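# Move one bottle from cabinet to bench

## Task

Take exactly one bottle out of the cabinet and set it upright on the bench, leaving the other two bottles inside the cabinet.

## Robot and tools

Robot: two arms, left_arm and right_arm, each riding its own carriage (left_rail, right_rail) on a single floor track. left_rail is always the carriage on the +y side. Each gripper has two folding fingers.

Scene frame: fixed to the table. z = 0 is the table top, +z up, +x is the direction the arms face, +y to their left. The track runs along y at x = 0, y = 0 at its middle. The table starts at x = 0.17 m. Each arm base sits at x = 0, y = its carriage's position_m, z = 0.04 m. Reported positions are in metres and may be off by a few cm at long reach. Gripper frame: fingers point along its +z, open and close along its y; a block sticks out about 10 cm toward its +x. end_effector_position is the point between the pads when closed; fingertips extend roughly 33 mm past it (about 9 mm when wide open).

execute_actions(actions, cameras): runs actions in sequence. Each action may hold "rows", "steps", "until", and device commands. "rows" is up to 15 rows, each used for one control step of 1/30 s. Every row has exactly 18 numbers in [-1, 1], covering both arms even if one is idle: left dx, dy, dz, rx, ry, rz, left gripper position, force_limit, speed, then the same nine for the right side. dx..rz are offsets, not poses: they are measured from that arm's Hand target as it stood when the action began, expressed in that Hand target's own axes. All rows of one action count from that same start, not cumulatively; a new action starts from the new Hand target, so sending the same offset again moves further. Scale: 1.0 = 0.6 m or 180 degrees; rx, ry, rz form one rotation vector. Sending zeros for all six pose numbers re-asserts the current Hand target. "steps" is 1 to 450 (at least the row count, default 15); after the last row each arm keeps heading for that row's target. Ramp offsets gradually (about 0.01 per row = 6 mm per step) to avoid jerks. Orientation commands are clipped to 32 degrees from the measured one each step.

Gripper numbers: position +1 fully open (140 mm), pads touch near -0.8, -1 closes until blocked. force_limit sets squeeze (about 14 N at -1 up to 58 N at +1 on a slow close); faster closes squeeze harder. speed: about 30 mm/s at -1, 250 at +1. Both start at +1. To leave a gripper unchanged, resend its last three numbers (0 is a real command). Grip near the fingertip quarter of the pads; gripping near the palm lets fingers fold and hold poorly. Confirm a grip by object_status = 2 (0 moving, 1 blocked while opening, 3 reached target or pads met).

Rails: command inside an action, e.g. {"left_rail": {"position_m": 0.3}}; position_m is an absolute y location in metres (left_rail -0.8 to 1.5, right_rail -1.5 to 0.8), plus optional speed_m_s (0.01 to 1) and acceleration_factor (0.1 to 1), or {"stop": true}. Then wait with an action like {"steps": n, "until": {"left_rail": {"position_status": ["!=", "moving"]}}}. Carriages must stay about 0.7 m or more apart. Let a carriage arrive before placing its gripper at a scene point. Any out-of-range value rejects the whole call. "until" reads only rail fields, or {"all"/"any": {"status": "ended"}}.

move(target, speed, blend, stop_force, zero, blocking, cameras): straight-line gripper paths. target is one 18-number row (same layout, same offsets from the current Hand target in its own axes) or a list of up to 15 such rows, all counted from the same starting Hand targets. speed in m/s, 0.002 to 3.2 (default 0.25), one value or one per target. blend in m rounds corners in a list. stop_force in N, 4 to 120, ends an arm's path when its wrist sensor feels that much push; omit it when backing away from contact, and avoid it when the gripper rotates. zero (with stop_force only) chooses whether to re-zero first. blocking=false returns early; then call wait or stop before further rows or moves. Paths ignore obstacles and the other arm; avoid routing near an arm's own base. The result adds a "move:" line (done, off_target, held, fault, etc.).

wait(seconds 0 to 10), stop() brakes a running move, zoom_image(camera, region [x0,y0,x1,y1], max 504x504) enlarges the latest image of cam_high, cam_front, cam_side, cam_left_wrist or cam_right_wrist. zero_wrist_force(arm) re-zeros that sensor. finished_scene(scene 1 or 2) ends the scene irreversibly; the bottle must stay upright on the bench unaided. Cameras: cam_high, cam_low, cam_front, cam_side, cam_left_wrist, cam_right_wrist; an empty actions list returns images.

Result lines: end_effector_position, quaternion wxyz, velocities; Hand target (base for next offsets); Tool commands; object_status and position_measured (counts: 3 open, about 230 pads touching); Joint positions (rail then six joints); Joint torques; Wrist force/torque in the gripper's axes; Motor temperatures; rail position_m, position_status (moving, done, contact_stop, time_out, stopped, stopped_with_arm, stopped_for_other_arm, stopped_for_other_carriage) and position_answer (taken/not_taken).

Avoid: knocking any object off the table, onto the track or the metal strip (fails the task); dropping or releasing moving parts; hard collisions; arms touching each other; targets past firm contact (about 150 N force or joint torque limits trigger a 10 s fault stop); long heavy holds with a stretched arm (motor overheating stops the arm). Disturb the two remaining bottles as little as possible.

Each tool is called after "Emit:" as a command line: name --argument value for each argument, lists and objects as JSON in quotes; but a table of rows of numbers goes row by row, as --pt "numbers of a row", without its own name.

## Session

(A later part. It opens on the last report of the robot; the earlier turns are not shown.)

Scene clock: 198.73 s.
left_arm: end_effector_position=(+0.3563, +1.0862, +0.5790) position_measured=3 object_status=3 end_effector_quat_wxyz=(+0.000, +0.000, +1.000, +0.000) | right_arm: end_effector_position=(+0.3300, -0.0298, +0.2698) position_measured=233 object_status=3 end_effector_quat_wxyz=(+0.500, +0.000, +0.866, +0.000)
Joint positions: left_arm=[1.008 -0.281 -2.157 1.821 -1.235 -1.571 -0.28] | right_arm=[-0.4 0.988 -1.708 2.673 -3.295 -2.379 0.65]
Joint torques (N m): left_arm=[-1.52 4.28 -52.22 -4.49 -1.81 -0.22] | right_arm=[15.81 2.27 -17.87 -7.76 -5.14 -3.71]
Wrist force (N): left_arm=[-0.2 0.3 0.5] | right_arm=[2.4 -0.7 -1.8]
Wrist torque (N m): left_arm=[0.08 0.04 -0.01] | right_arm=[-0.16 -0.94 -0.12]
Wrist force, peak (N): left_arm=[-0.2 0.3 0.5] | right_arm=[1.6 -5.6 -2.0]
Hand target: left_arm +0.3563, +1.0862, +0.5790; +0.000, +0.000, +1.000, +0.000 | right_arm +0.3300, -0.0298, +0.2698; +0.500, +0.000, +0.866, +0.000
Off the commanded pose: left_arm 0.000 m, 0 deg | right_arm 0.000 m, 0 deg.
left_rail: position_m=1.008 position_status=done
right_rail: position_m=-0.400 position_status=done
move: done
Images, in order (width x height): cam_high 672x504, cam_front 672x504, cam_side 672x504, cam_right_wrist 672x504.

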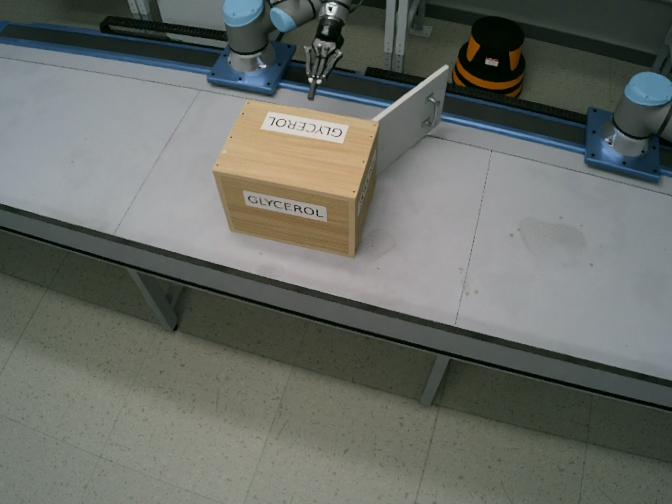

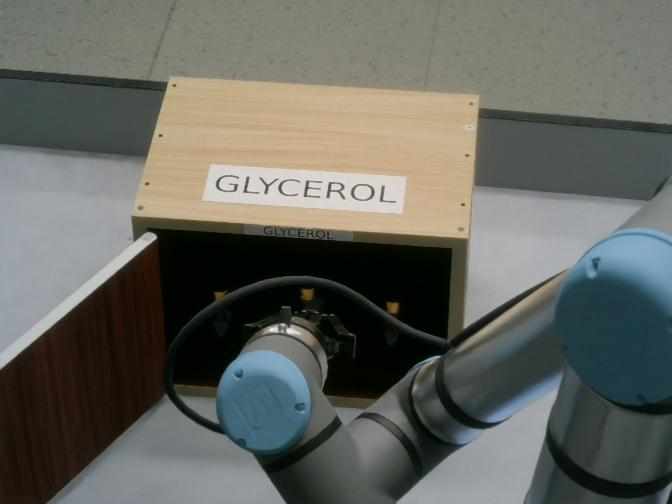

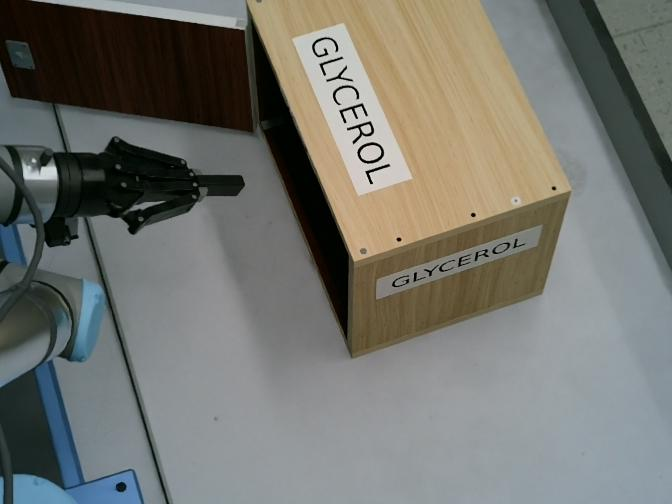

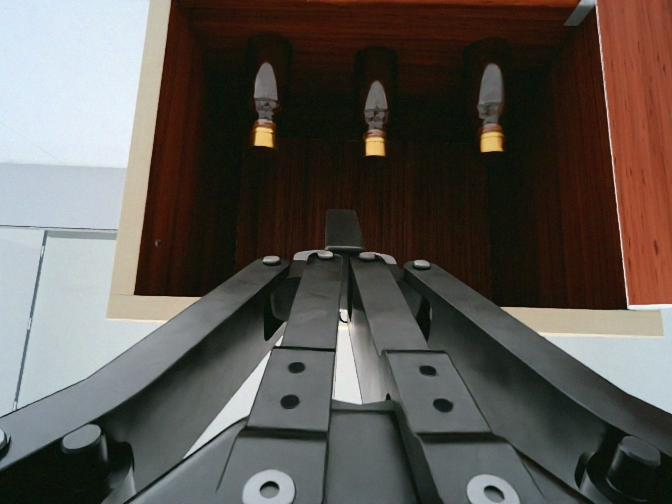

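Emit:
move --target '[0,0,0,0,0,0,1,1,1,0.0875,0.058,0.345,0,0,0,0.3,-1,0]' --speed 0.15 --stop_force 20 --cameras '["cam_right_wrist","cam_side"]'

Scene clock: 263.30 s.
left_arm: end_effector_position=(+0.3563, +1.0862, +0.5790) position_measured=3 object_status=3 end_effector_quat_wxyz=(+0.000, +0.000, +1.000, +0.000) | right_arm: end_effector_position=(+0.4829, +0.0049, +0.1207) position_measured=91 object_status=3 end_effector_quat_wxyz=(+0.500, +0.000, +0.866, +0.000)
Joint positions: left_arm=[1.008 -0.281 -2.157 1.821 -1.235 -1.571 -0.28] | right_arm=[-0.4 0.735 -1.095 2.566 -3.95 -2.19 0.425]
Joint torques (N m): left_arm=[-1.07 4.32 -52.04 -4.35 -1.71 -0.2] | right_arm=[-20.53 -31.8 -18.98 -8.11 2.57 -4.05]
Wrist force (N): left_arm=[0.1 0.3 0.3] | right_arm=[2.2 -0.2 -2.1]
Wrist torque (N m): left_arm=[0.07 -0.02 -0.01] | right_arm=[-0.05 -0.91 -0.06]
Wrist force, peak (N): left_arm=[0.1 0.6 0.1] | right_arm=[2.2 -1.1 -3.3]
Hand target: left_arm +0.3563, +1.0862, +0.5790; +0.000, +0.000, +1.000, +0.000 | right_arm +0.4829, +0.0049, +0.1207; +0.500, +0.000, +0.866, +0.000
Off the commanded pose: left_arm 0.000 m, 0 deg | right_arm 0.000 m, 0 deg.
left_rail: position_m=1.008 position_status=done
right_rail: position_m=-0.400 position_status=done
move: done
Images, in order (width x height): cam_side 672x504, cam_right_wrist 672x504.

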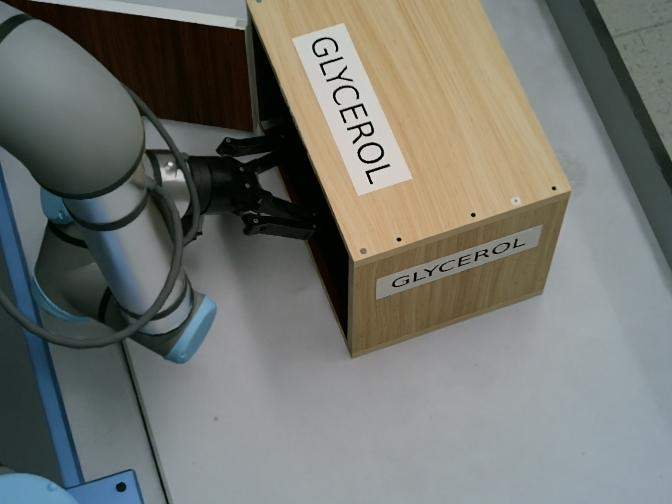

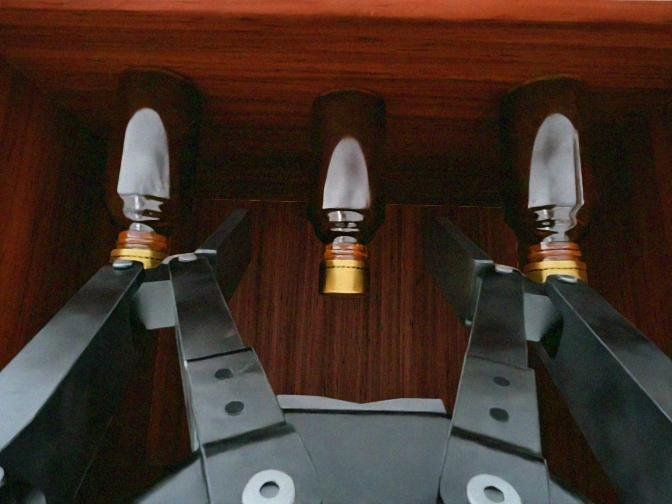

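Emit:
move --target '[0,0,0,0,0,0,1,1,1,0.024,0.007,0.05,0,0,0,0.1,-1,0]' --speed 0.06 --stop_force 12 --cameras '["cam_right_wrist"]'

Scene clock: 289.33 s.
left_arm: end_effector_position=(+0.3563, +1.0862, +0.5790) position_measured=3 object_status=3 end_effector_quat_wxyz=(+0.000, +0.000, +1.000, +0.000) | right_arm: end_effector_position=(+0.5017, +0.0092, +0.0932) position_measured=117 object_status=3 end_effector_quat_wxyz=(+0.500, +0.000, +0.866, +0.000)
Joint positions: left_arm=[1.008 -0.281 -2.157 1.821 -1.235 -1.571 -0.28] | right_arm=[-0.4 0.713 -1.01 2.536 -4.015 -2.173 0.409]
Joint torques (N m): left_arm=[-0.91 4.81 -51.21 -4.29 -1.74 -0.42] | right_arm=[-18.56 -36.21 -16.15 -7.98 2.62 -3.81]
Wrist force (N): left_arm=[0.1 0.3 0.1] | right_arm=[2.5 -0.3 -1.8]
Wrist torque (N m): left_arm=[0.06 -0.03 -0.01] | right_arm=[-0.07 -0.98 -0.07]
Wrist force, peak (N): left_arm=[-0.3 0.5 0.1] | right_arm=[3.2 -0.3 -1.7]
Hand target: left_arm +0.3563, +1.0862, +0.5790; +0.000, +0.000, +1.000, +0.000 | right_arm +0.5017, +0.0092, +0.0932; +0.500, +0.000, +0.866, +0.000
Off the commanded pose: left_arm 0.000 m, 0 deg | right_arm 0.000 m, 0 deg.
left_rail: position_m=1.008 position_status=done
right_rail: position_m=-0.400 position_status=done
move: done
Images, in order (width x height): cam_right_wrist 672x504.

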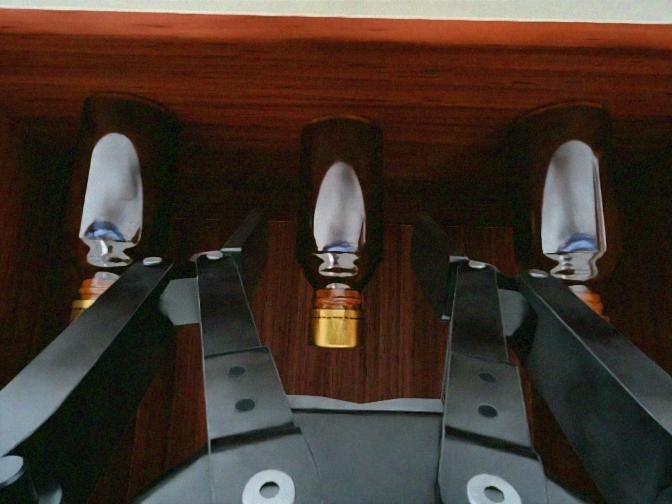

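Emit:
move --target '[0,0,0,0,0,0,1,1,1,0,0.005,0.0575,0,0,0,0.1,-1,0]' --speed 0.06 --stop_force 10 --cameras '["cam_right_wrist"]'

Scene clock: 304.57 s.
left_arm: end_effector_position=(+0.3563, +1.0862, +0.5790) position_measured=3 object_status=3 end_effector_quat_wxyz=(+0.000, +0.000, +1.000, +0.000) | right_arm: end_effector_position=(+0.5315, +0.0122, +0.0759) position_measured=117 object_status=3 end_effector_quat_wxyz=(+0.500, +0.000, +0.866, +0.000)
Joint positions: left_arm=[1.008 -0.281 -2.157 1.821 -1.235 -1.571 -0.28] | right_arm=[-0.4 0.674 -0.957 2.496 -4.044 -2.142 0.381]
Joint torques (N m): left_arm=[-2 4.65 -51.58 -4.69 -1.89 -0.53] | right_arm=[-19.26 -40.35 -15.5 -7.98 2.66 -4.08]
Wrist force (N): left_arm=[0.0 0.0 0.0] | right_arm=[2.9 -0.4 -2.3]
Wrist torque (N m): left_arm=[0.00 -0.01 -0.01] | right_arm=[-0.10 -1.08 -0.07]
Wrist force, peak (N): left_arm=[0.3 0.5 0.4] | right_arm=[3.2 -0.2 -2.0]
Hand target: left_arm +0.3563, +1.0862, +0.5790; +0.000, +0.000, +1.000, +0.000 | right_arm +0.5315, +0.0122, +0.0759; +0.500, +0.000, +0.866, +0.000
Off the commanded pose: left_arm 0.000 m, 0 deg | right_arm 0.000 m, 0 deg.
left_rail: position_m=1.008 position_status=done
right_rail: position_m=-0.400 position_status=done
move: done
Images, in order (width x height): cam_right_wrist 672x504.

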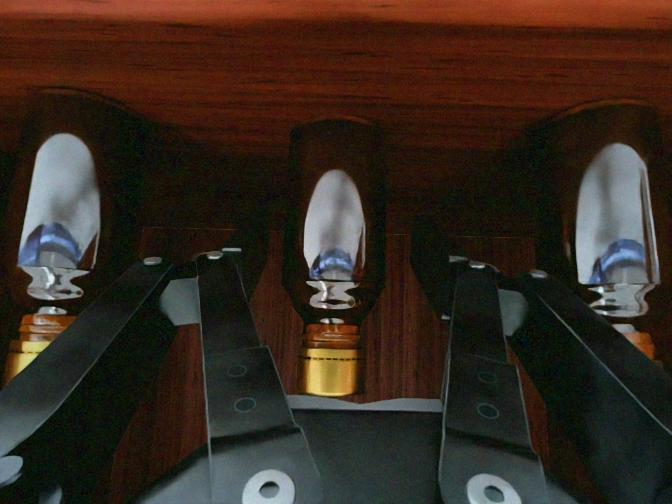

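Emit:
move --pt "0 0 0 0 0 0 1 1 1 0 -0.003 0.0125 0 0 0 0.1 -1 0" --speed 0.05 --stop_force 10

Emit:
execute_actions --actions '[{"rows":[[0,0,0,0,0,0,1,1,1,0,0,0,0,0,0,-1,-0.1,-1]],"steps":75}]' --cameras '["cam_right_wrist"]'

Scene clock: 321.17 s.
left_arm: end_effector_position=(+0.3563, +1.0862, +0.5790) position_measured=3 object_status=3 end_effector_quat_wxyz=(+0.000, +0.000, +1.000, +0.000) | right_arm: end_effector_position=(+0.5380, +0.0104, +0.0722) position_measured=117 object_status=3 end_effector_quat_wxyz=(+0.500, +0.000, +0.866, +0.000)
Joint positions: left_arm=[1.008 -0.281 -2.157 1.821 -1.235 -1.571 -0.28] | right_arm=[-0.4 0.662 -0.946 2.491 -4.054 -2.132 0.372]
Joint torques (N m): left_arm=[-1.56 5.45 -51.98 -4.62 -1.93 -0.64] | right_arm=[-20.14 -40.73 -15.57 -7.65 2.6 -3.8]
Wrist force (N): left_arm=[0.1 0.1 0.2] | right_arm=[2.7 -0.6 -2.4]
Wrist torque (N m): left_arm=[0.02 -0.02 0.00] | right_arm=[-0.14 -1.01 -0.08]
Wrist force, peak (N): left_arm=[-0.2 0.4 0.5] | right_arm=[3.0 -0.4 -2.4]
Hand target: left_arm +0.3563, +1.0862, +0.5790; +0.000, +0.000, +1.000, +0.000 | right_arm +0.5380, +0.0104, +0.0722; +0.500, +0.000, +0.866, +0.000
Off the commanded pose: left_arm 0.000 m, 0 deg | right_arm 0.000 m, 0 deg.
left_rail: position_m=1.008 position_status=done
right_rail: position_m=-0.400 position_status=done
move: done

Scene clock: 324.37 s.
left_arm: end_effector_position=(+0.3563, +1.0862, +0.5790) position_measured=3 object_status=3 end_effector_quat_wxyz=(+0.000, +0.000, +1.000, +0.000) | right_arm: end_effector_position=(+0.5380, +0.0104, +0.0722) position_measured=253 object_status=3 end_effector_quat_wxyz=(+0.500, +0.000, +0.866, +0.000)
Joint positions: left_arm=[1.008 -0.281 -2.157 1.821 -1.235 -1.571 -0.28] | right_arm=[-0.4 0.662 -0.946 2.491 -4.054 -2.132 0.372]
Joint torques (N m): left_arm=[0.34 5.87 -52.26 -4.67 -1.93 -0.47] | right_arm=[-5.56 -57.51 -0.73 -3.73 -1.4 -0.53]
Wrist force (N): left_arm=[0.2 0.3 0.0] | right_arm=[1.6 -0.1 -2.0]
Wrist torque (N m): left_arm=[0.06 -0.05 0.00] | right_arm=[-0.07 -1.06 -0.06]
Wrist force, peak (N): left_arm=[-0.1 0.1 0.6] | right_arm=[5.2 -0.7 -1.2]
Hand target: left_arm +0.3563, +1.0862, +0.5790; +0.000, +0.000, +1.000, +0.000 | right_arm +0.5380, +0.0103, +0.0722; +0.500, +0.000, +0.866, +0.000
Off the commanded pose: left_arm 0.000 m, 0 deg | right_arm 0.000 m, 0 deg.
left_rail: position_m=1.008 position_status=done
right_rail: position_m=-0.400 position_status=done
Images, in order (width x height): cam_right_wrist 672x504.

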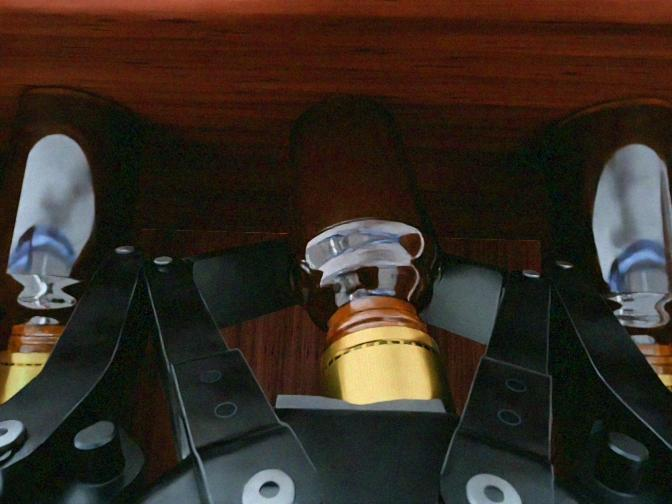

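Emit:
zoom_image --camera "cam_right_wrist" --region '[180, 60, 560, 440]'

Scaled by 1.326.

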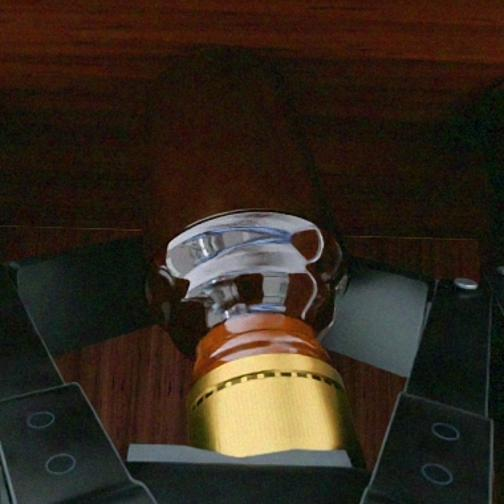

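Emit:
move --target '[0,0,0,0,0,0,1,1,1,-0.0217,0,-0.0125,0,0,0,-1,-0.1,-1]' --speed 0.02 --cameras '["cam_right_wrist"]'

Scene clock: 348.30 s.
left_arm: end_effector_position=(+0.3563, +1.0862, +0.5790) position_measured=3 object_status=3 end_effector_quat_wxyz=(+0.000, +0.000, +1.000, +0.000) | right_arm: end_effector_position=(+0.5380, +0.0104, +0.0871) position_measured=253 object_status=3 end_effector_quat_wxyz=(+0.500, +0.000, +0.866, +0.000)
Joint positions: left_arm=[1.008 -0.281 -2.157 1.821 -1.235 -1.571 -0.28] | right_arm=[-0.4 0.662 -0.986 2.496 -4.018 -2.132 0.372]
Joint torques (N m): left_arm=[-0.48 6.17 -52.71 -4.48 -2.01 -0.48] | right_arm=[-4.71 -76.03 5.16 -1.64 -1 -3.42]
Wrist force (N): left_arm=[0.0 0.4 0.1] | right_arm=[2.3 -0.2 -2.7]
Wrist torque (N m): left_arm=[0.09 0.00 0.00] | right_arm=[-0.03 -0.94 -0.08]
Wrist force, peak (N): left_arm=[0.0 0.4 0.5] | right_arm=[2.6 -0.2 -4.2]
Hand target: left_arm +0.3563, +1.0862, +0.5790; +0.000, +0.000, +1.000, +0.000 | right_arm +0.5380, +0.0103, +0.0872; +0.500, +0.000, +0.866, +0.000
Off the commanded pose: left_arm 0.000 m, 0 deg | right_arm 0.000 m, 0 deg.
left_rail: position_m=1.008 position_status=done
right_rail: position_m=-0.400 position_status=done
move: done
Images, in order (width x height): cam_right_wrist 672x504.

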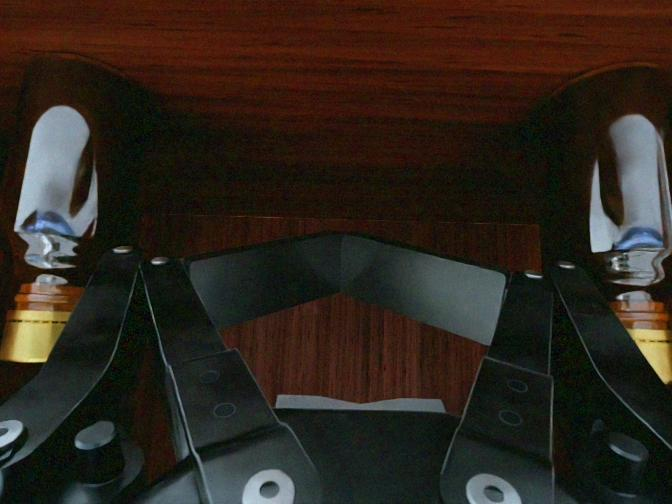

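Emit:
wait --seconds 0.2 --cameras '["all"]'

Scene clock: 351.37 s.
left_arm: end_effector_position=(+0.3563, +1.0862, +0.5790) position_measured=3 object_status=3 end_effector_quat_wxyz=(+0.000, +0.000, +1.000, +0.000) | right_arm: end_effector_position=(+0.5380, +0.0103, +0.0872) position_measured=253 object_status=3 end_effector_quat_wxyz=(+0.500, +0.000, +0.866, +0.000)
Joint positions: left_arm=[1.008 -0.281 -2.157 1.821 -1.235 -1.571 -0.28] | right_arm=[-0.4 0.662 -0.986 2.496 -4.018 -2.132 0.372]
Joint torques (N m): left_arm=[-2.89 6.37 -52.31 -4.66 -1.95 -0.67] | right_arm=[-16.86 -76.91 4.93 -2.01 2.36 -3.06]
Wrist force (N): left_arm=[-0.1 0.2 0.2] | right_arm=[2.5 -0.2 -2.0]
Wrist torque (N m): left_arm=[0.04 0.02 -0.01] | right_arm=[-0.03 -0.98 -0.08]
Wrist force, peak (N): left_arm=[0.1 0.6 0.1] | right_arm=[2.9 -0.3 -2.7]
Hand target: left_arm +0.3563, +1.0862, +0.5790; +0.000, +0.000, +1.000, +0.000 | right_arm +0.5380, +0.0103, +0.0872; +0.500, +0.000, +0.866, +0.000
Tool commands: left_gripper/position=+1.0 left_gripper/force_limit=+1.0 left_gripper/speed=+1.0 right_gripper/position=-1.0 right_gripper/force_limit=-0.1 right_gripper/speed=-1.0
Off the commanded pose: left_arm 0.000 m, 0 deg | right_arm 0.000 m, 0 deg.
left_rail: position_m=1.008 position_status=done
right_rail: position_m=-0.400 position_status=done
wait: 0.20 s; at rest from the start

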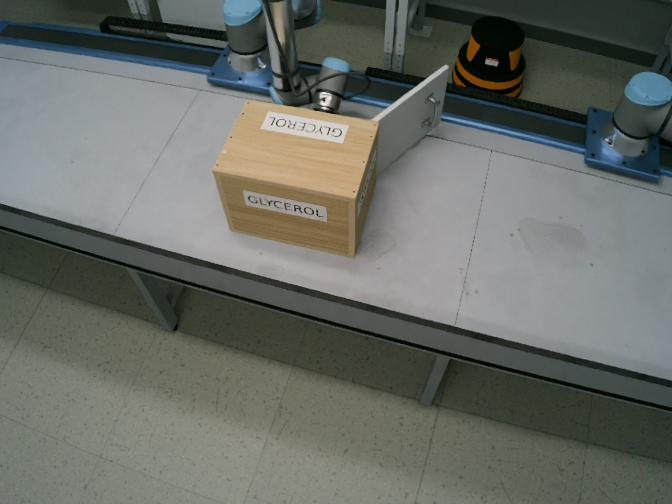

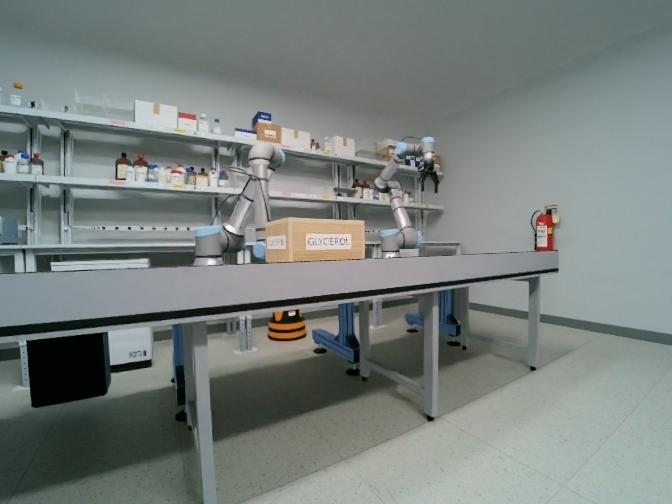

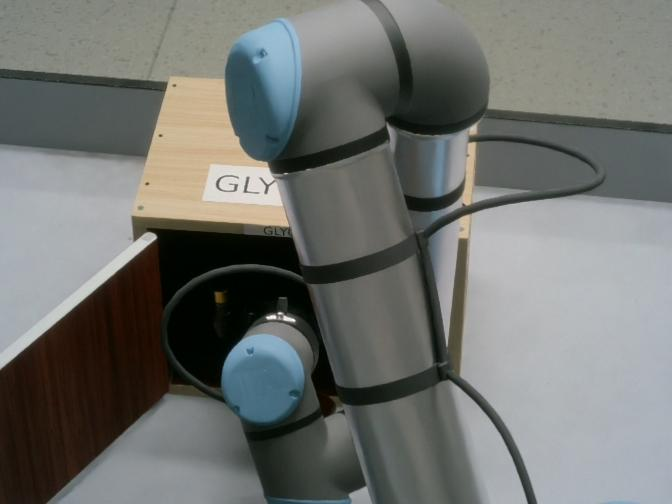

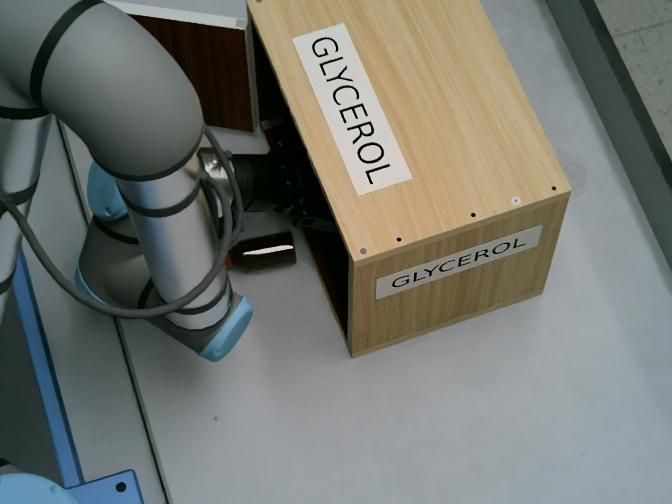

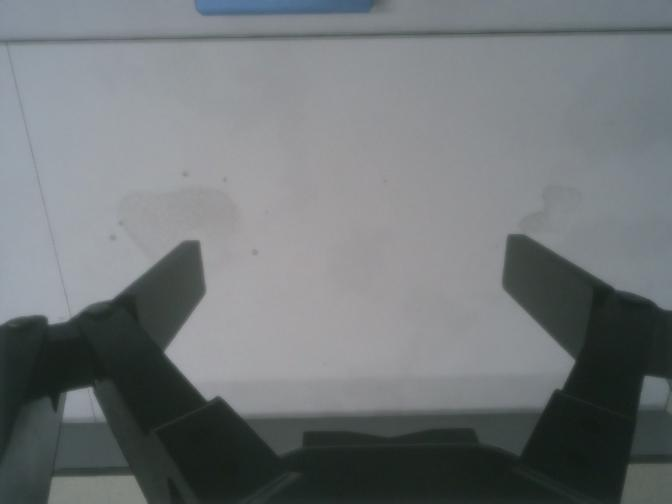

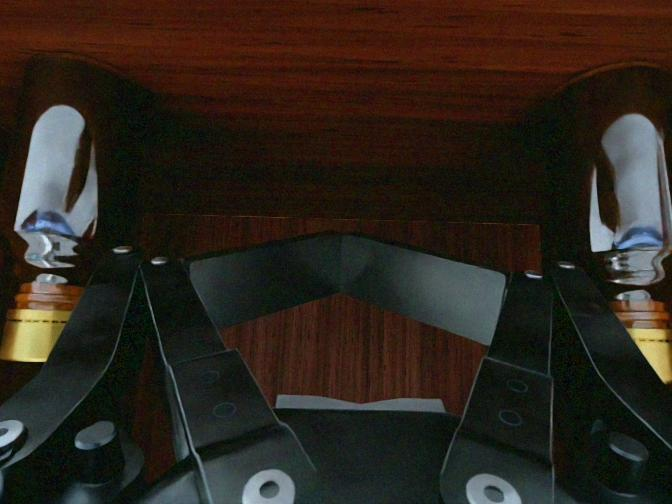

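Emit:
move --pt "0 0 0 0 0 0 1 1 1 0 0 -0.367 0 0 0 -1 -0.1 -1" --pt "0 0 0 0 0 0 1 1 1 -0.423 -0.1 -0.644 0 0.333 0 -1 -0.1 -1" --speed 0.2 --blend '[0.03,0]' --cameras '["cam_right_wrist","cam_side","cam_front"]'

Scene clock: 407.70 s.
left_arm: end_effector_position=(+0.3563, +1.0862, +0.5790) position_measured=3 object_status=3 end_effector_quat_wxyz=(+0.000, +0.000, +1.000, +0.000) | right_arm: end_effector_position=(+0.3307, -0.0496, +0.5004) position_measured=253 object_status=3 end_effector_quat_wxyz=(+0.000, +0.000, +1.000, +0.000)
Joint positions: left_arm=[1.008 -0.281 -2.157 1.821 -1.235 -1.571 -0.28] | right_arm=[-0.4 0.445 -1.972 1.874 -1.472 -1.571 0.445]
Joint torques (N m): left_arm=[-1.35 8.06 -52.24 -4.64 -1.78 -0.57] | right_arm=[-19.18 4.29 -58.06 -1.56 3.73 -3.64]
Wrist force (N): left_arm=[-0.2 0.1 0.1] | right_arm=[0.7 -0.5 -0.9]
Wrist torque (N m): left_arm=[0.04 0.05 0.00] | right_arm=[-0.11 -0.17 0.11]
Wrist force, peak (N): left_arm=[-0.3 0.5 -0.1] | right_arm=[3.7 -0.5 -2.5]
Hand target: left_arm +0.3563, +1.0862, +0.5790; +0.000, +0.000, +1.000, +0.000 | right_arm +0.3307, -0.0496, +0.5004; +0.000, +0.000, +1.000, +0.000
Off the commanded pose: left_arm 0.000 m, 0 deg | right_arm 0.000 m, 0 deg.
left_rail: position_m=1.008 position_status=done
right_rail: position_m=-0.400 position_status=done
move: done
Images, in order (width x height): cam_front 672x504, cam_side 672x504, cam_right_wrist 672x504.

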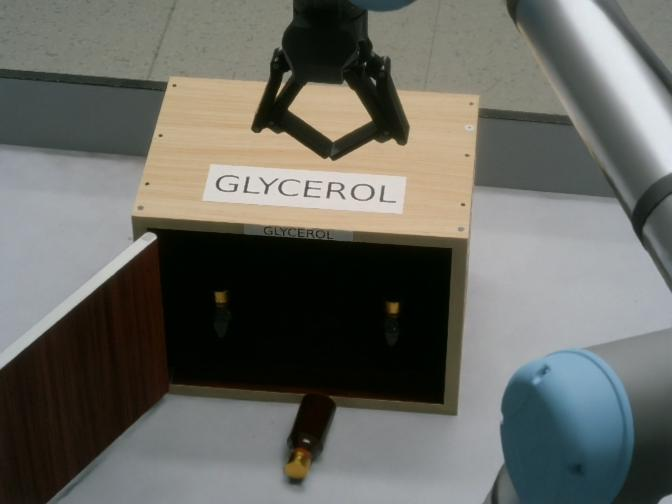

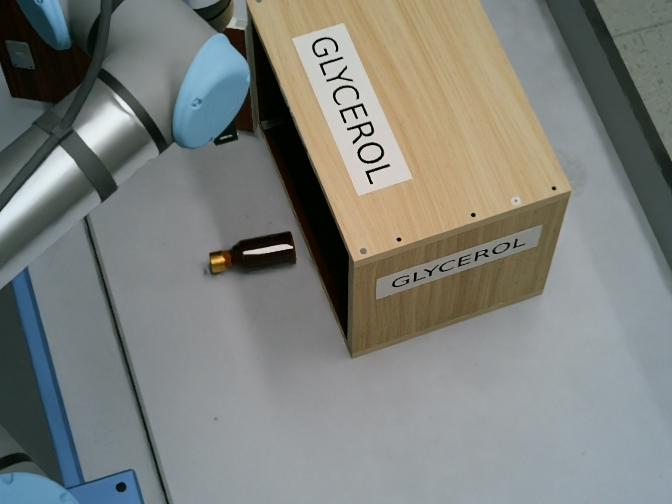

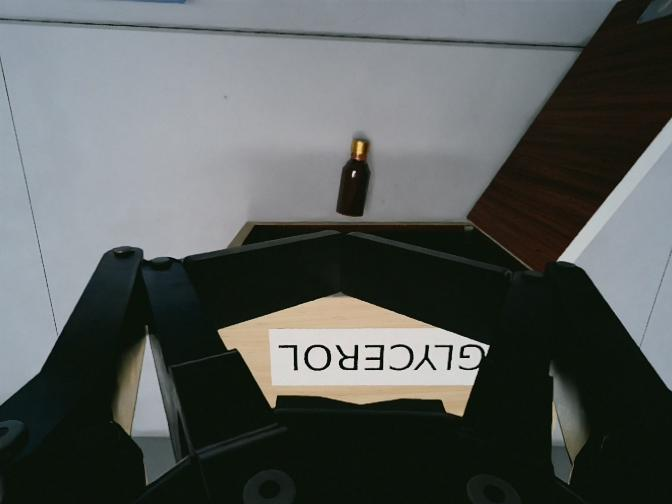

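Emit:
move --target '[0,0,0,0,0,0,1,1,1,-0.117,-0.167,0.3,0,0,0,0.3,-1,0]' --speed 0.25

Emit:
move --target '[0,0,0,0,0,0,1,1,1,0,0,0.367,0,0,0,-0.85,-1,-0.5]' --speed 0.2 --cameras '["cam_right_wrist"]'

Emit:
move --target '[0,0,0,0,0,0,1,1,1,0,0,0.15,0,0,0,-0.85,-1,-0.5]' --speed 0.015 --stop_force 6 --cameras '["cam_right_wrist"]'

Scene clock: 430.57 s.
left_arm: end_effector_position=(+0.3563, +1.0862, +0.5790) position_measured=3 object_status=3 end_effector_quat_wxyz=(+0.000, +0.000, +1.000, +0.000) | right_arm: end_effector_position=(+0.4009, -0.1498, +0.3205) position_measured=91 object_status=3 end_effector_quat_wxyz=(+0.000, +0.000, +1.000, +0.000)
Joint positions: left_arm=[1.008 -0.281 -2.157 1.821 -1.235 -1.571 -0.28] | right_arm=[-0.4 0.181 -1.971 2.189 -1.79 -1.571 0.181]
Joint torques (N m): left_arm=[-0.49 5.57 -52.17 -4.84 -1.95 -0.66] | right_arm=[-16.63 5.74 -35.37 -7.82 3.59 -3.89]
Wrist force (N): left_arm=[0.0 0.2 0.3] | right_arm=[-1.2 0.0 0.1]
Wrist torque (N m): left_arm=[0.05 0.01 0.00] | right_arm=[0.00 0.28 0.11]
Wrist force, peak (N): left_arm=[0.4 0.2 0.4] | right_arm=[0.7 -2.9 -2.8]
Hand target: left_arm +0.3563, +1.0862, +0.5790; +0.000, +0.000, +1.000, +0.000 | right_arm +0.4009, -0.1498, +0.3204; +0.000, +0.000, +1.000, +0.000
Off the commanded pose: left_arm 0.000 m, 0 deg | right_arm 0.000 m, 0 deg.
left_rail: position_m=1.008 position_status=done
right_rail: position_m=-0.400 position_status=done
move: done

Scene clock: 432.33 s.
left_arm: end_effector_position=(+0.3563, +1.0862, +0.5790) position_measured=3 object_status=3 end_effector_quat_wxyz=(+0.000, +0.000, +1.000, +0.000) | right_arm: end_effector_position=(+0.4009, -0.1499, +0.1003) position_measured=232 object_status=3 end_effector_quat_wxyz=(+0.000, +0.000, +1.000, +0.000)
Joint positions: left_arm=[1.008 -0.281 -2.157 1.821 -1.235 -1.571 -0.28] | right_arm=[-0.4 0.18 -1.742 2.478 -2.307 -1.571 0.18]
Joint torques (N m): left_arm=[-1.63 7.31 -52.29 -4.37 -1.73 -0.77] | right_arm=[15.13 -3.46 -25.76 -7.72 -3.43 3.64]
Wrist force (N): left_arm=[0.2 0.1 0.2] | right_arm=[-1.2 -0.2 0.0]
Wrist torque (N m): left_arm=[0.03 -0.05 -0.01] | right_arm=[-0.03 0.25 -0.27]
Wrist force, peak (N): left_arm=[0.1 0.2 0.5] | right_arm=[-1.3 -0.1 -2.4]
Hand target: left_arm +0.3563, +1.0862, +0.5790; +0.000, +0.000, +1.000, +0.000 | right_arm +0.4009, -0.1498, +0.1002; +0.000, +0.000, +1.000, +0.000
Off the commanded pose: left_arm 0.000 m, 0 deg | right_arm 0.000 m, 0 deg.
left_rail: position_m=1.008 position_status=done
right_rail: position_m=-0.400 position_status=done
move: done
Images, in order (width x height): cam_right_wrist 672x504.

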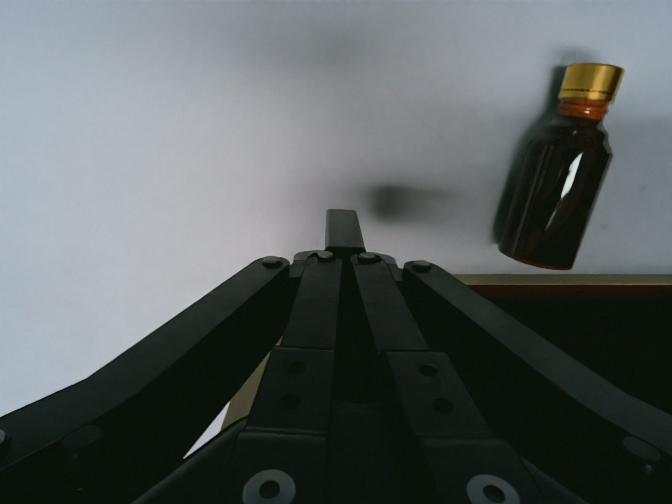

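Scene clock: 437.33 s.
left_arm: end_effector_position=(+0.3563, +1.0862, +0.5790) position_measured=3 object_status=3 end_effector_quat_wxyz=(+0.000, +0.000, +1.000, +0.000) | right_arm: end_effector_position=(+0.4009, -0.1499, +0.0448) position_measured=232 object_status=3 end_effector_quat_wxyz=(+0.000, +0.000, +1.000, +0.000)
Joint positions: left_arm=[1.008 -0.281 -2.157 1.821 -1.235 -1.571 -0.28] | right_arm=[-0.4 0.18 -1.631 2.529 -2.469 -1.571 0.18]
Joint torques (N m): left_arm=[-2.27 8.37 -53.34 -4.59 -1.69 -0.75] | right_arm=[12.18 -43.56 -43.05 -1.66 -2.86 -0.42]
Wrist force (N): left_arm=[0.0 0.2 0.1] | right_arm=[5.1 -0.5 -3.7]
Wrist torque (N m): left_arm=[0.04 -0.01 -0.01] | right_arm=[-0.12 -1.53 -0.25]
Wrist force, peak (N): left_arm=[0.0 0.6 0.3] | right_arm=[8.3 -0.9 -15.5]
Hand target: left_arm +0.3563, +1.0862, +0.5790; +0.000, +0.000, +1.000, +0.000 | right_arm +0.4009, -0.1499, +0.0448; +0.000, +0.000, +1.000, +0.000 (not the last commanded pose)
Off the commanded pose: left_arm 0.000 m, 0 deg | right_arm 0.035 m, 0 deg.
left_rail: position_m=1.008 position_status=done
right_rail: position_m=-0.400 position_status=done
move: contact (right_arm)
Images, in order (width x height): cam_right_wrist 672x504.

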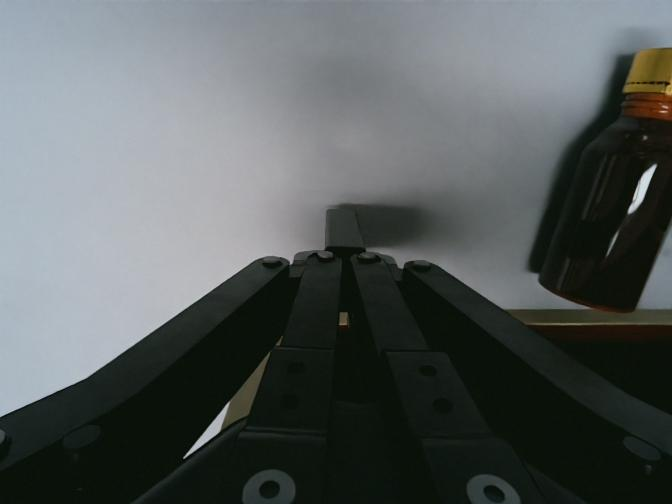

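Emit:
wait --seconds 0.1 --cameras '["cam_side","cam_front","cam_high"]'

Scene clock: 461.77 s.
left_arm: end_effector_position=(+0.3563, +1.0862, +0.5790) position_measured=3 object_status=3 end_effector_quat_wxyz=(+0.000, +0.000, +1.000, +0.000) | right_arm: end_effector_position=(+0.4009, -0.1498, +0.0448) position_measured=232 object_status=3 end_effector_quat_wxyz=(+0.000, +0.000, +1.000, +0.000)
Joint positions: left_arm=[1.008 -0.281 -2.157 1.821 -1.235 -1.571 -0.28] | right_arm=[-0.4 0.18 -1.631 2.529 -2.469 -1.571 0.18]
Joint torques (N m): left_arm=[0.29 6.72 -52.52 -4.66 -2.03 -0.43] | right_arm=[11.01 -40.94 -42.82 -3.97 -1.83 -0.25]
Wrist force (N): left_arm=[0.0 0.0 0.1] | right_arm=[5.1 -0.8 -4.2]
Wrist torque (N m): left_arm=[0.00 0.01 0.00] | right_arm=[-0.19 -1.54 -0.25]
Wrist force, peak (N): left_arm=[0.0 0.5 0.3] | right_arm=[5.7 -0.3 -4.2]
Hand target: left_arm +0.3563, +1.0862, +0.5790; +0.000, +0.000, +1.000, +0.000 | right_arm +0.4009, -0.1498, +0.0448; +0.000, +0.000, +1.000, +0.000 (not the last commanded pose)
Tool commands: left_gripper/position=+1.0 left_gripper/force_limit=+1.0 left_gripper/speed=+1.0 right_gripper/position=-0.85 right_gripper/force_limit=-1.0 right_gripper/speed=-0.5
Off the commanded pose: left_arm 0.000 m, 0 deg | right_arm 0.035 m, 0 deg.
left_rail: position_m=1.008 position_status=done
right_rail: position_m=-0.400 position_status=done
wait: 0.10 s; at rest from the start
Images, in order (width x height): cam_high 672x504, cam_front 672x504, cam_side 672x504.

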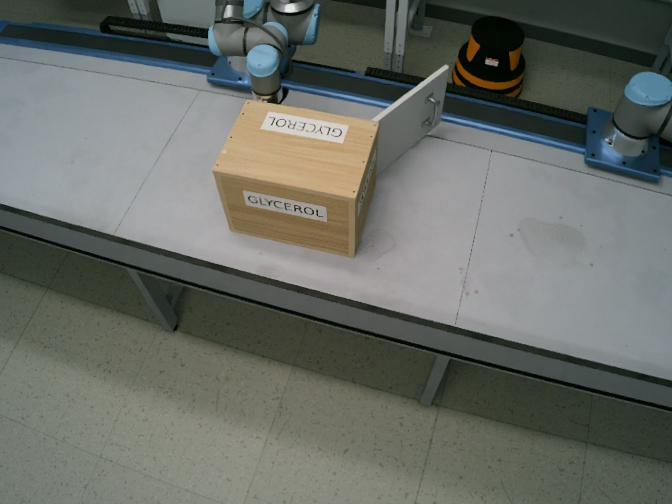

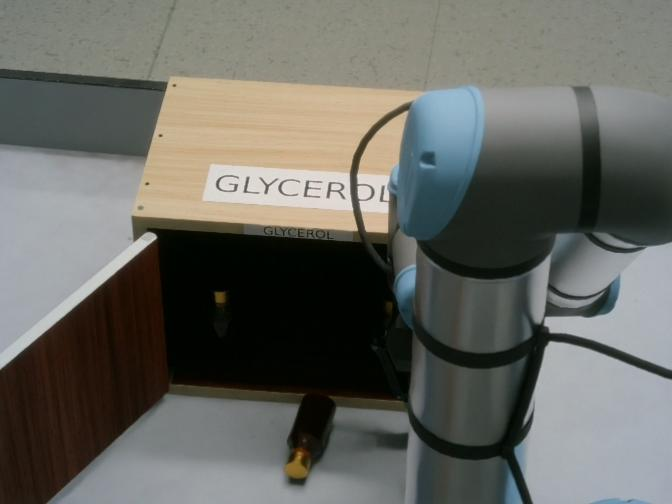

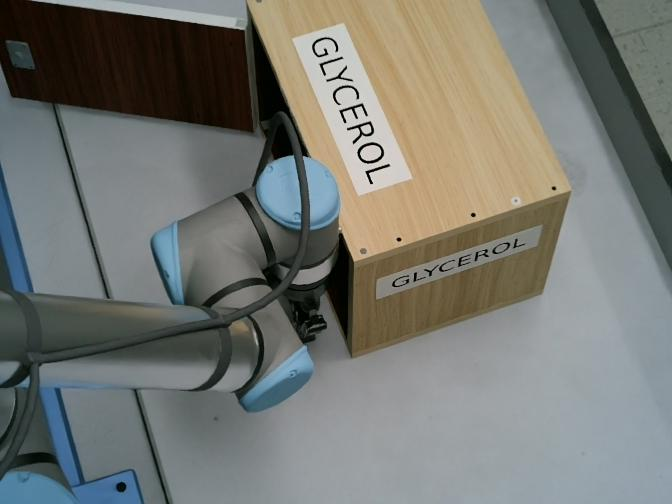

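Emit:
move --pt "0 0 0 0 0 0 1 1 1 0.01 0 -0.12 0 0 0 -0.85 -1 -0.5" --pt "0 0 0 0 0 0 1 1 1 0.047 0.238 -0.125 0 -0.167 0 0.16 -1 0" --speed 0.15 --blend '[0.02,0]' --cameras '["cam_right_wrist","cam_side"]'

Scene clock: 482.83 s.
left_arm: end_effector_position=(+0.3563, +1.0862, +0.5790) position_measured=3 object_status=3 end_effector_quat_wxyz=(+0.000, +0.000, +1.000, +0.000) | right_arm: end_effector_position=(+0.3727, -0.0070, +0.1198) position_measured=109 object_status=0 end_effector_quat_wxyz=(+0.259, +0.000, +0.966, +0.000)
Joint positions: left_arm=[1.008 -0.281 -2.157 1.821 -1.235 -1.571 -0.28] | right_arm=[-0.4 0.691 -1.625 2.581 -2.946 -1.896 0.621]
Joint torques (N m): left_arm=[-2.23 7.64 -52.57 -4.65 -1.94 -0.54] | right_arm=[15.97 -8.18 -39.98 -8.48 -4.37 3.76]
Wrist force (N): left_arm=[0.0 0.2 0.1] | right_arm=[-0.1 -0.4 -0.9]
Wrist torque (N m): left_arm=[0.04 -0.01 -0.01] | right_arm=[-0.06 -0.14 -0.36]
Wrist force, peak (N): left_arm=[0.0 0.5 0.3] | right_arm=[5.4 -0.7 -4.4]
Hand target: left_arm +0.3563, +1.0862, +0.5790; +0.000, +0.000, +1.000, +0.000 | right_arm +0.3727, -0.0070, +0.1198; +0.259, +0.000, +0.966, +0.000
Off the commanded pose: left_arm 0.000 m, 0 deg | right_arm 0.000 m, 0 deg.
left_rail: position_m=1.008 position_status=done
right_rail: position_m=-0.400 position_status=done
move: done
Images, in order (width x height): cam_side 672x504, cam_right_wrist 672x504.

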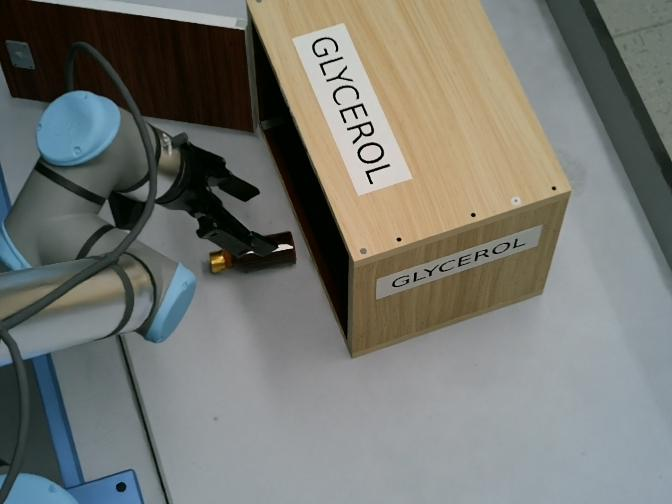

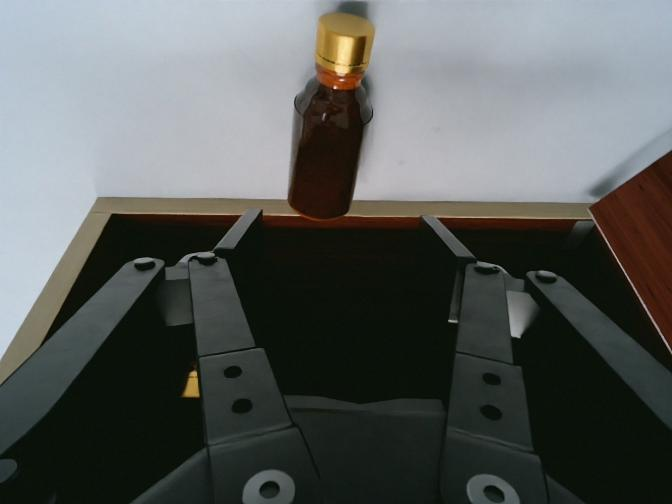

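Emit:
move --target '[0,0,0,0,0,0,1,1,1,0.054,-0.015,0.094,0.0139,0,0.024,0.16,-1,0]' --speed 0.05 --cameras '["cam_right_wrist"]'

Scene clock: 498.10 s.
left_arm: end_effector_position=(+0.3563, +1.0862, +0.5790) position_measured=3 object_status=3 end_effector_quat_wxyz=(+0.000, +0.000, +1.000, +0.000) | right_arm: end_effector_position=(+0.3730, -0.0160, +0.0548) position_measured=109 object_status=3 end_effector_quat_wxyz=(+0.259, +0.042, +0.965, -0.011)
Joint positions: left_arm=[1.008 -0.281 -2.157 1.821 -1.235 -1.571 -0.28] | right_arm=[-0.4 0.7 -1.449 2.612 -3.121 -1.934 0.715]
Joint torques (N m): left_arm=[-0.39 9.72 -52.62 -4.55 -1.75 -0.56] | right_arm=[14.46 -14.9 -10.76 -8.79 -4.46 3.83]
Wrist force (N): left_arm=[-0.1 0.2 -0.1] | right_arm=[0.0 -0.7 -1.2]
Wrist torque (N m): left_arm=[0.05 0.01 0.00] | right_arm=[-0.13 -0.20 -0.37]
Wrist force, peak (N): left_arm=[0.2 0.7 0.1] | right_arm=[-0.1 -0.7 -1.5]
Hand target: left_arm +0.3563, +1.0862, +0.5790; +0.000, +0.000, +1.000, +0.000 | right_arm +0.3730, -0.0160, +0.0547; +0.259, +0.042, +0.965, -0.011
Off the commanded pose: left_arm 0.000 m, 0 deg | right_arm 0.000 m, 0 deg.
left_rail: position_m=1.008 position_status=done
right_rail: position_m=-0.400 position_status=done
move: done
Images, in order (width x height): cam_right_wrist 672x504.

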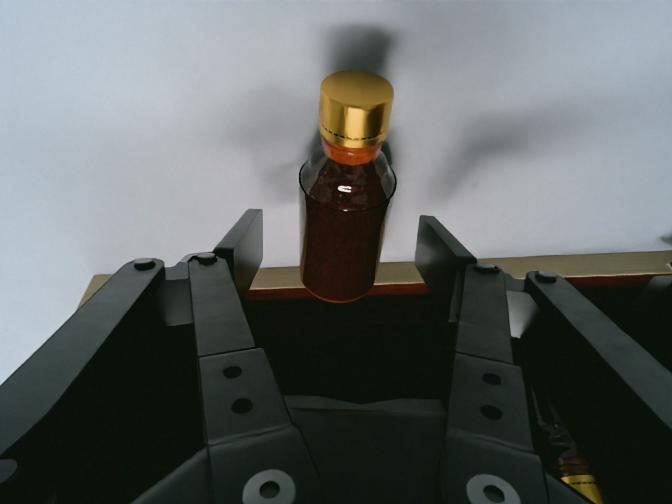

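Emit:
execute_actions --actions '[{"rows":[[0,0,0,0,0,0,1,1,1,0,0,0,0,0,0,-1,-0.3,-1]],"steps":75}]' --cameras '["cam_right_wrist"]'

Scene clock: 507.47 s.
left_arm: end_effector_position=(+0.3563, +1.0862, +0.5790) position_measured=3 object_status=3 end_effector_quat_wxyz=(+0.000, +0.000, +1.000, +0.000) | right_arm: end_effector_position=(+0.3730, -0.0161, +0.0547) position_measured=162 object_status=2 end_effector_quat_wxyz=(+0.259, +0.042, +0.965, -0.011)
Joint positions: left_arm=[1.008 -0.281 -2.157 1.821 -1.235 -1.571 -0.28] | right_arm=[-0.4 0.7 -1.449 2.612 -3.121 -1.934 0.715]
Joint torques (N m): left_arm=[-1.76 9.61 -52.69 -4.41 -2.01 -0.78] | right_arm=[9.94 -16.62 -13.81 -1.51 0.4 3.37]
Wrist force (N): left_arm=[0.1 0.4 0.0] | right_arm=[-2.5 -1.2 -9.0]
Wrist torque (N m): left_arm=[0.08 -0.02 0.00] | right_arm=[-0.07 -0.14 -0.36]
Wrist force, peak (N): left_arm=[-0.1 0.6 0.0] | right_arm=[-2.5 -0.9 -9.2]
Hand target: left_arm +0.3563, +1.0862, +0.5790; +0.000, +0.000, +1.000, +0.000 | right_arm +0.3730, -0.0160, +0.0547; +0.259, +0.042, +0.965, -0.011
Off the commanded pose: left_arm 0.000 m, 0 deg | right_arm 0.000 m, 0 deg.
left_rail: position_m=1.008 position_status=done
right_rail: position_m=-0.400 position_status=done
Images, in order (width x height): cam_right_wrist 672x504.

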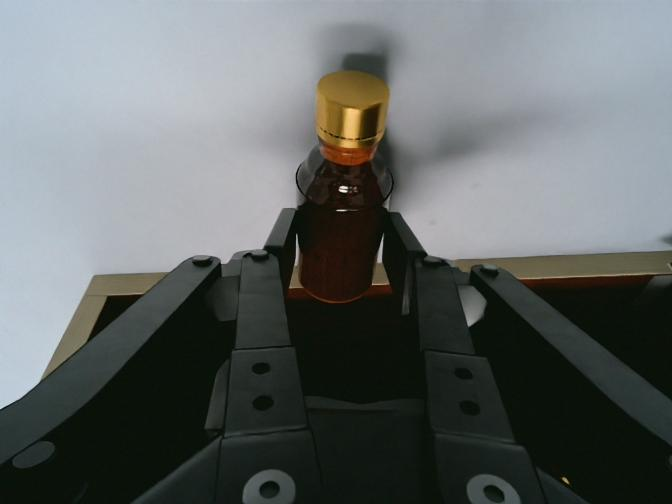

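Emit:
move --target '[0,0,0,0,0,0,1,1,1,-0.083,0,-0.144,0,0,0,-1,-0.3,-1]' --speed 0.05 --cameras '["cam_right_wrist","cam_side"]'

Scene clock: 515.43 s.
left_arm: end_effector_position=(+0.3563, +1.0862, +0.5790) position_measured=3 object_status=3 end_effector_quat_wxyz=(+0.000, +0.000, +1.000, +0.000) | right_arm: end_effector_position=(+0.3728, -0.0160, +0.1544) position_measured=162 object_status=2 end_effector_quat_wxyz=(+0.259, +0.042, +0.965, -0.011)
Joint positions: left_arm=[1.008 -0.281 -2.157 1.821 -1.235 -1.571 -0.28] | right_arm=[-0.4 0.701 -1.705 2.541 -2.794 -1.934 0.716]
Joint torques (N m): left_arm=[-0.9 8.41 -52.34 -4.64 -1.82 -0.77] | right_arm=[13.41 -44.05 -45.85 -3.05 -2.18 3.57]
Wrist force (N): left_arm=[0.1 0.2 0.4] | right_arm=[0.9 -0.7 1.2]
Wrist torque (N m): left_arm=[0.04 -0.02 -0.01] | right_arm=[-0.13 -0.07 -0.37]
Wrist force, peak (N): left_arm=[0.3 0.6 0.0] | right_arm=[-2.6 -1.2 -9.3]
Hand target: left_arm +0.3563, +1.0862, +0.5790; +0.000, +0.000, +1.000, +0.000 | right_arm +0.3728, -0.0160, +0.1545; +0.259, +0.042, +0.965, -0.011
Off the commanded pose: left_arm 0.000 m, 0 deg | right_arm 0.000 m, 0 deg.
left_rail: position_m=1.008 position_status=done
right_rail: position_m=-0.400 position_status=done
move: done
Images, in order (width x height): cam_side 672x504, cam_right_wrist 672x504.

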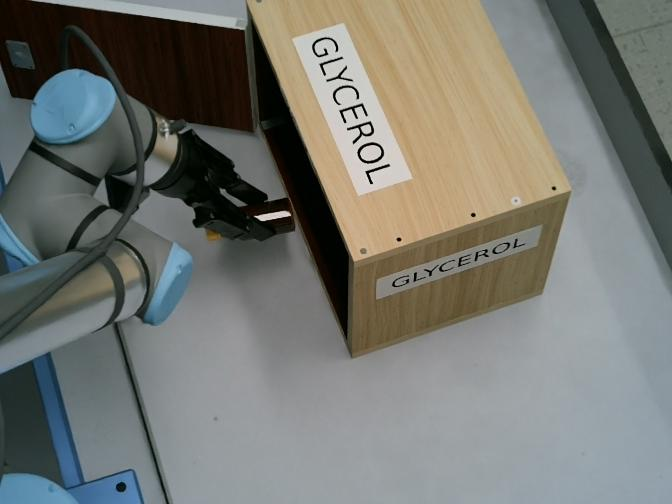

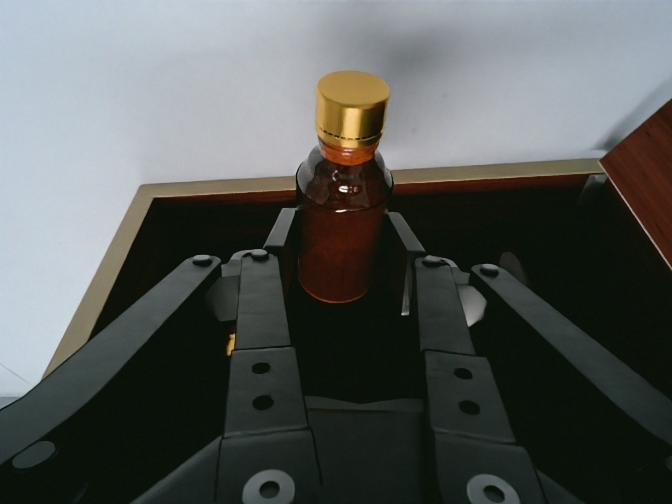

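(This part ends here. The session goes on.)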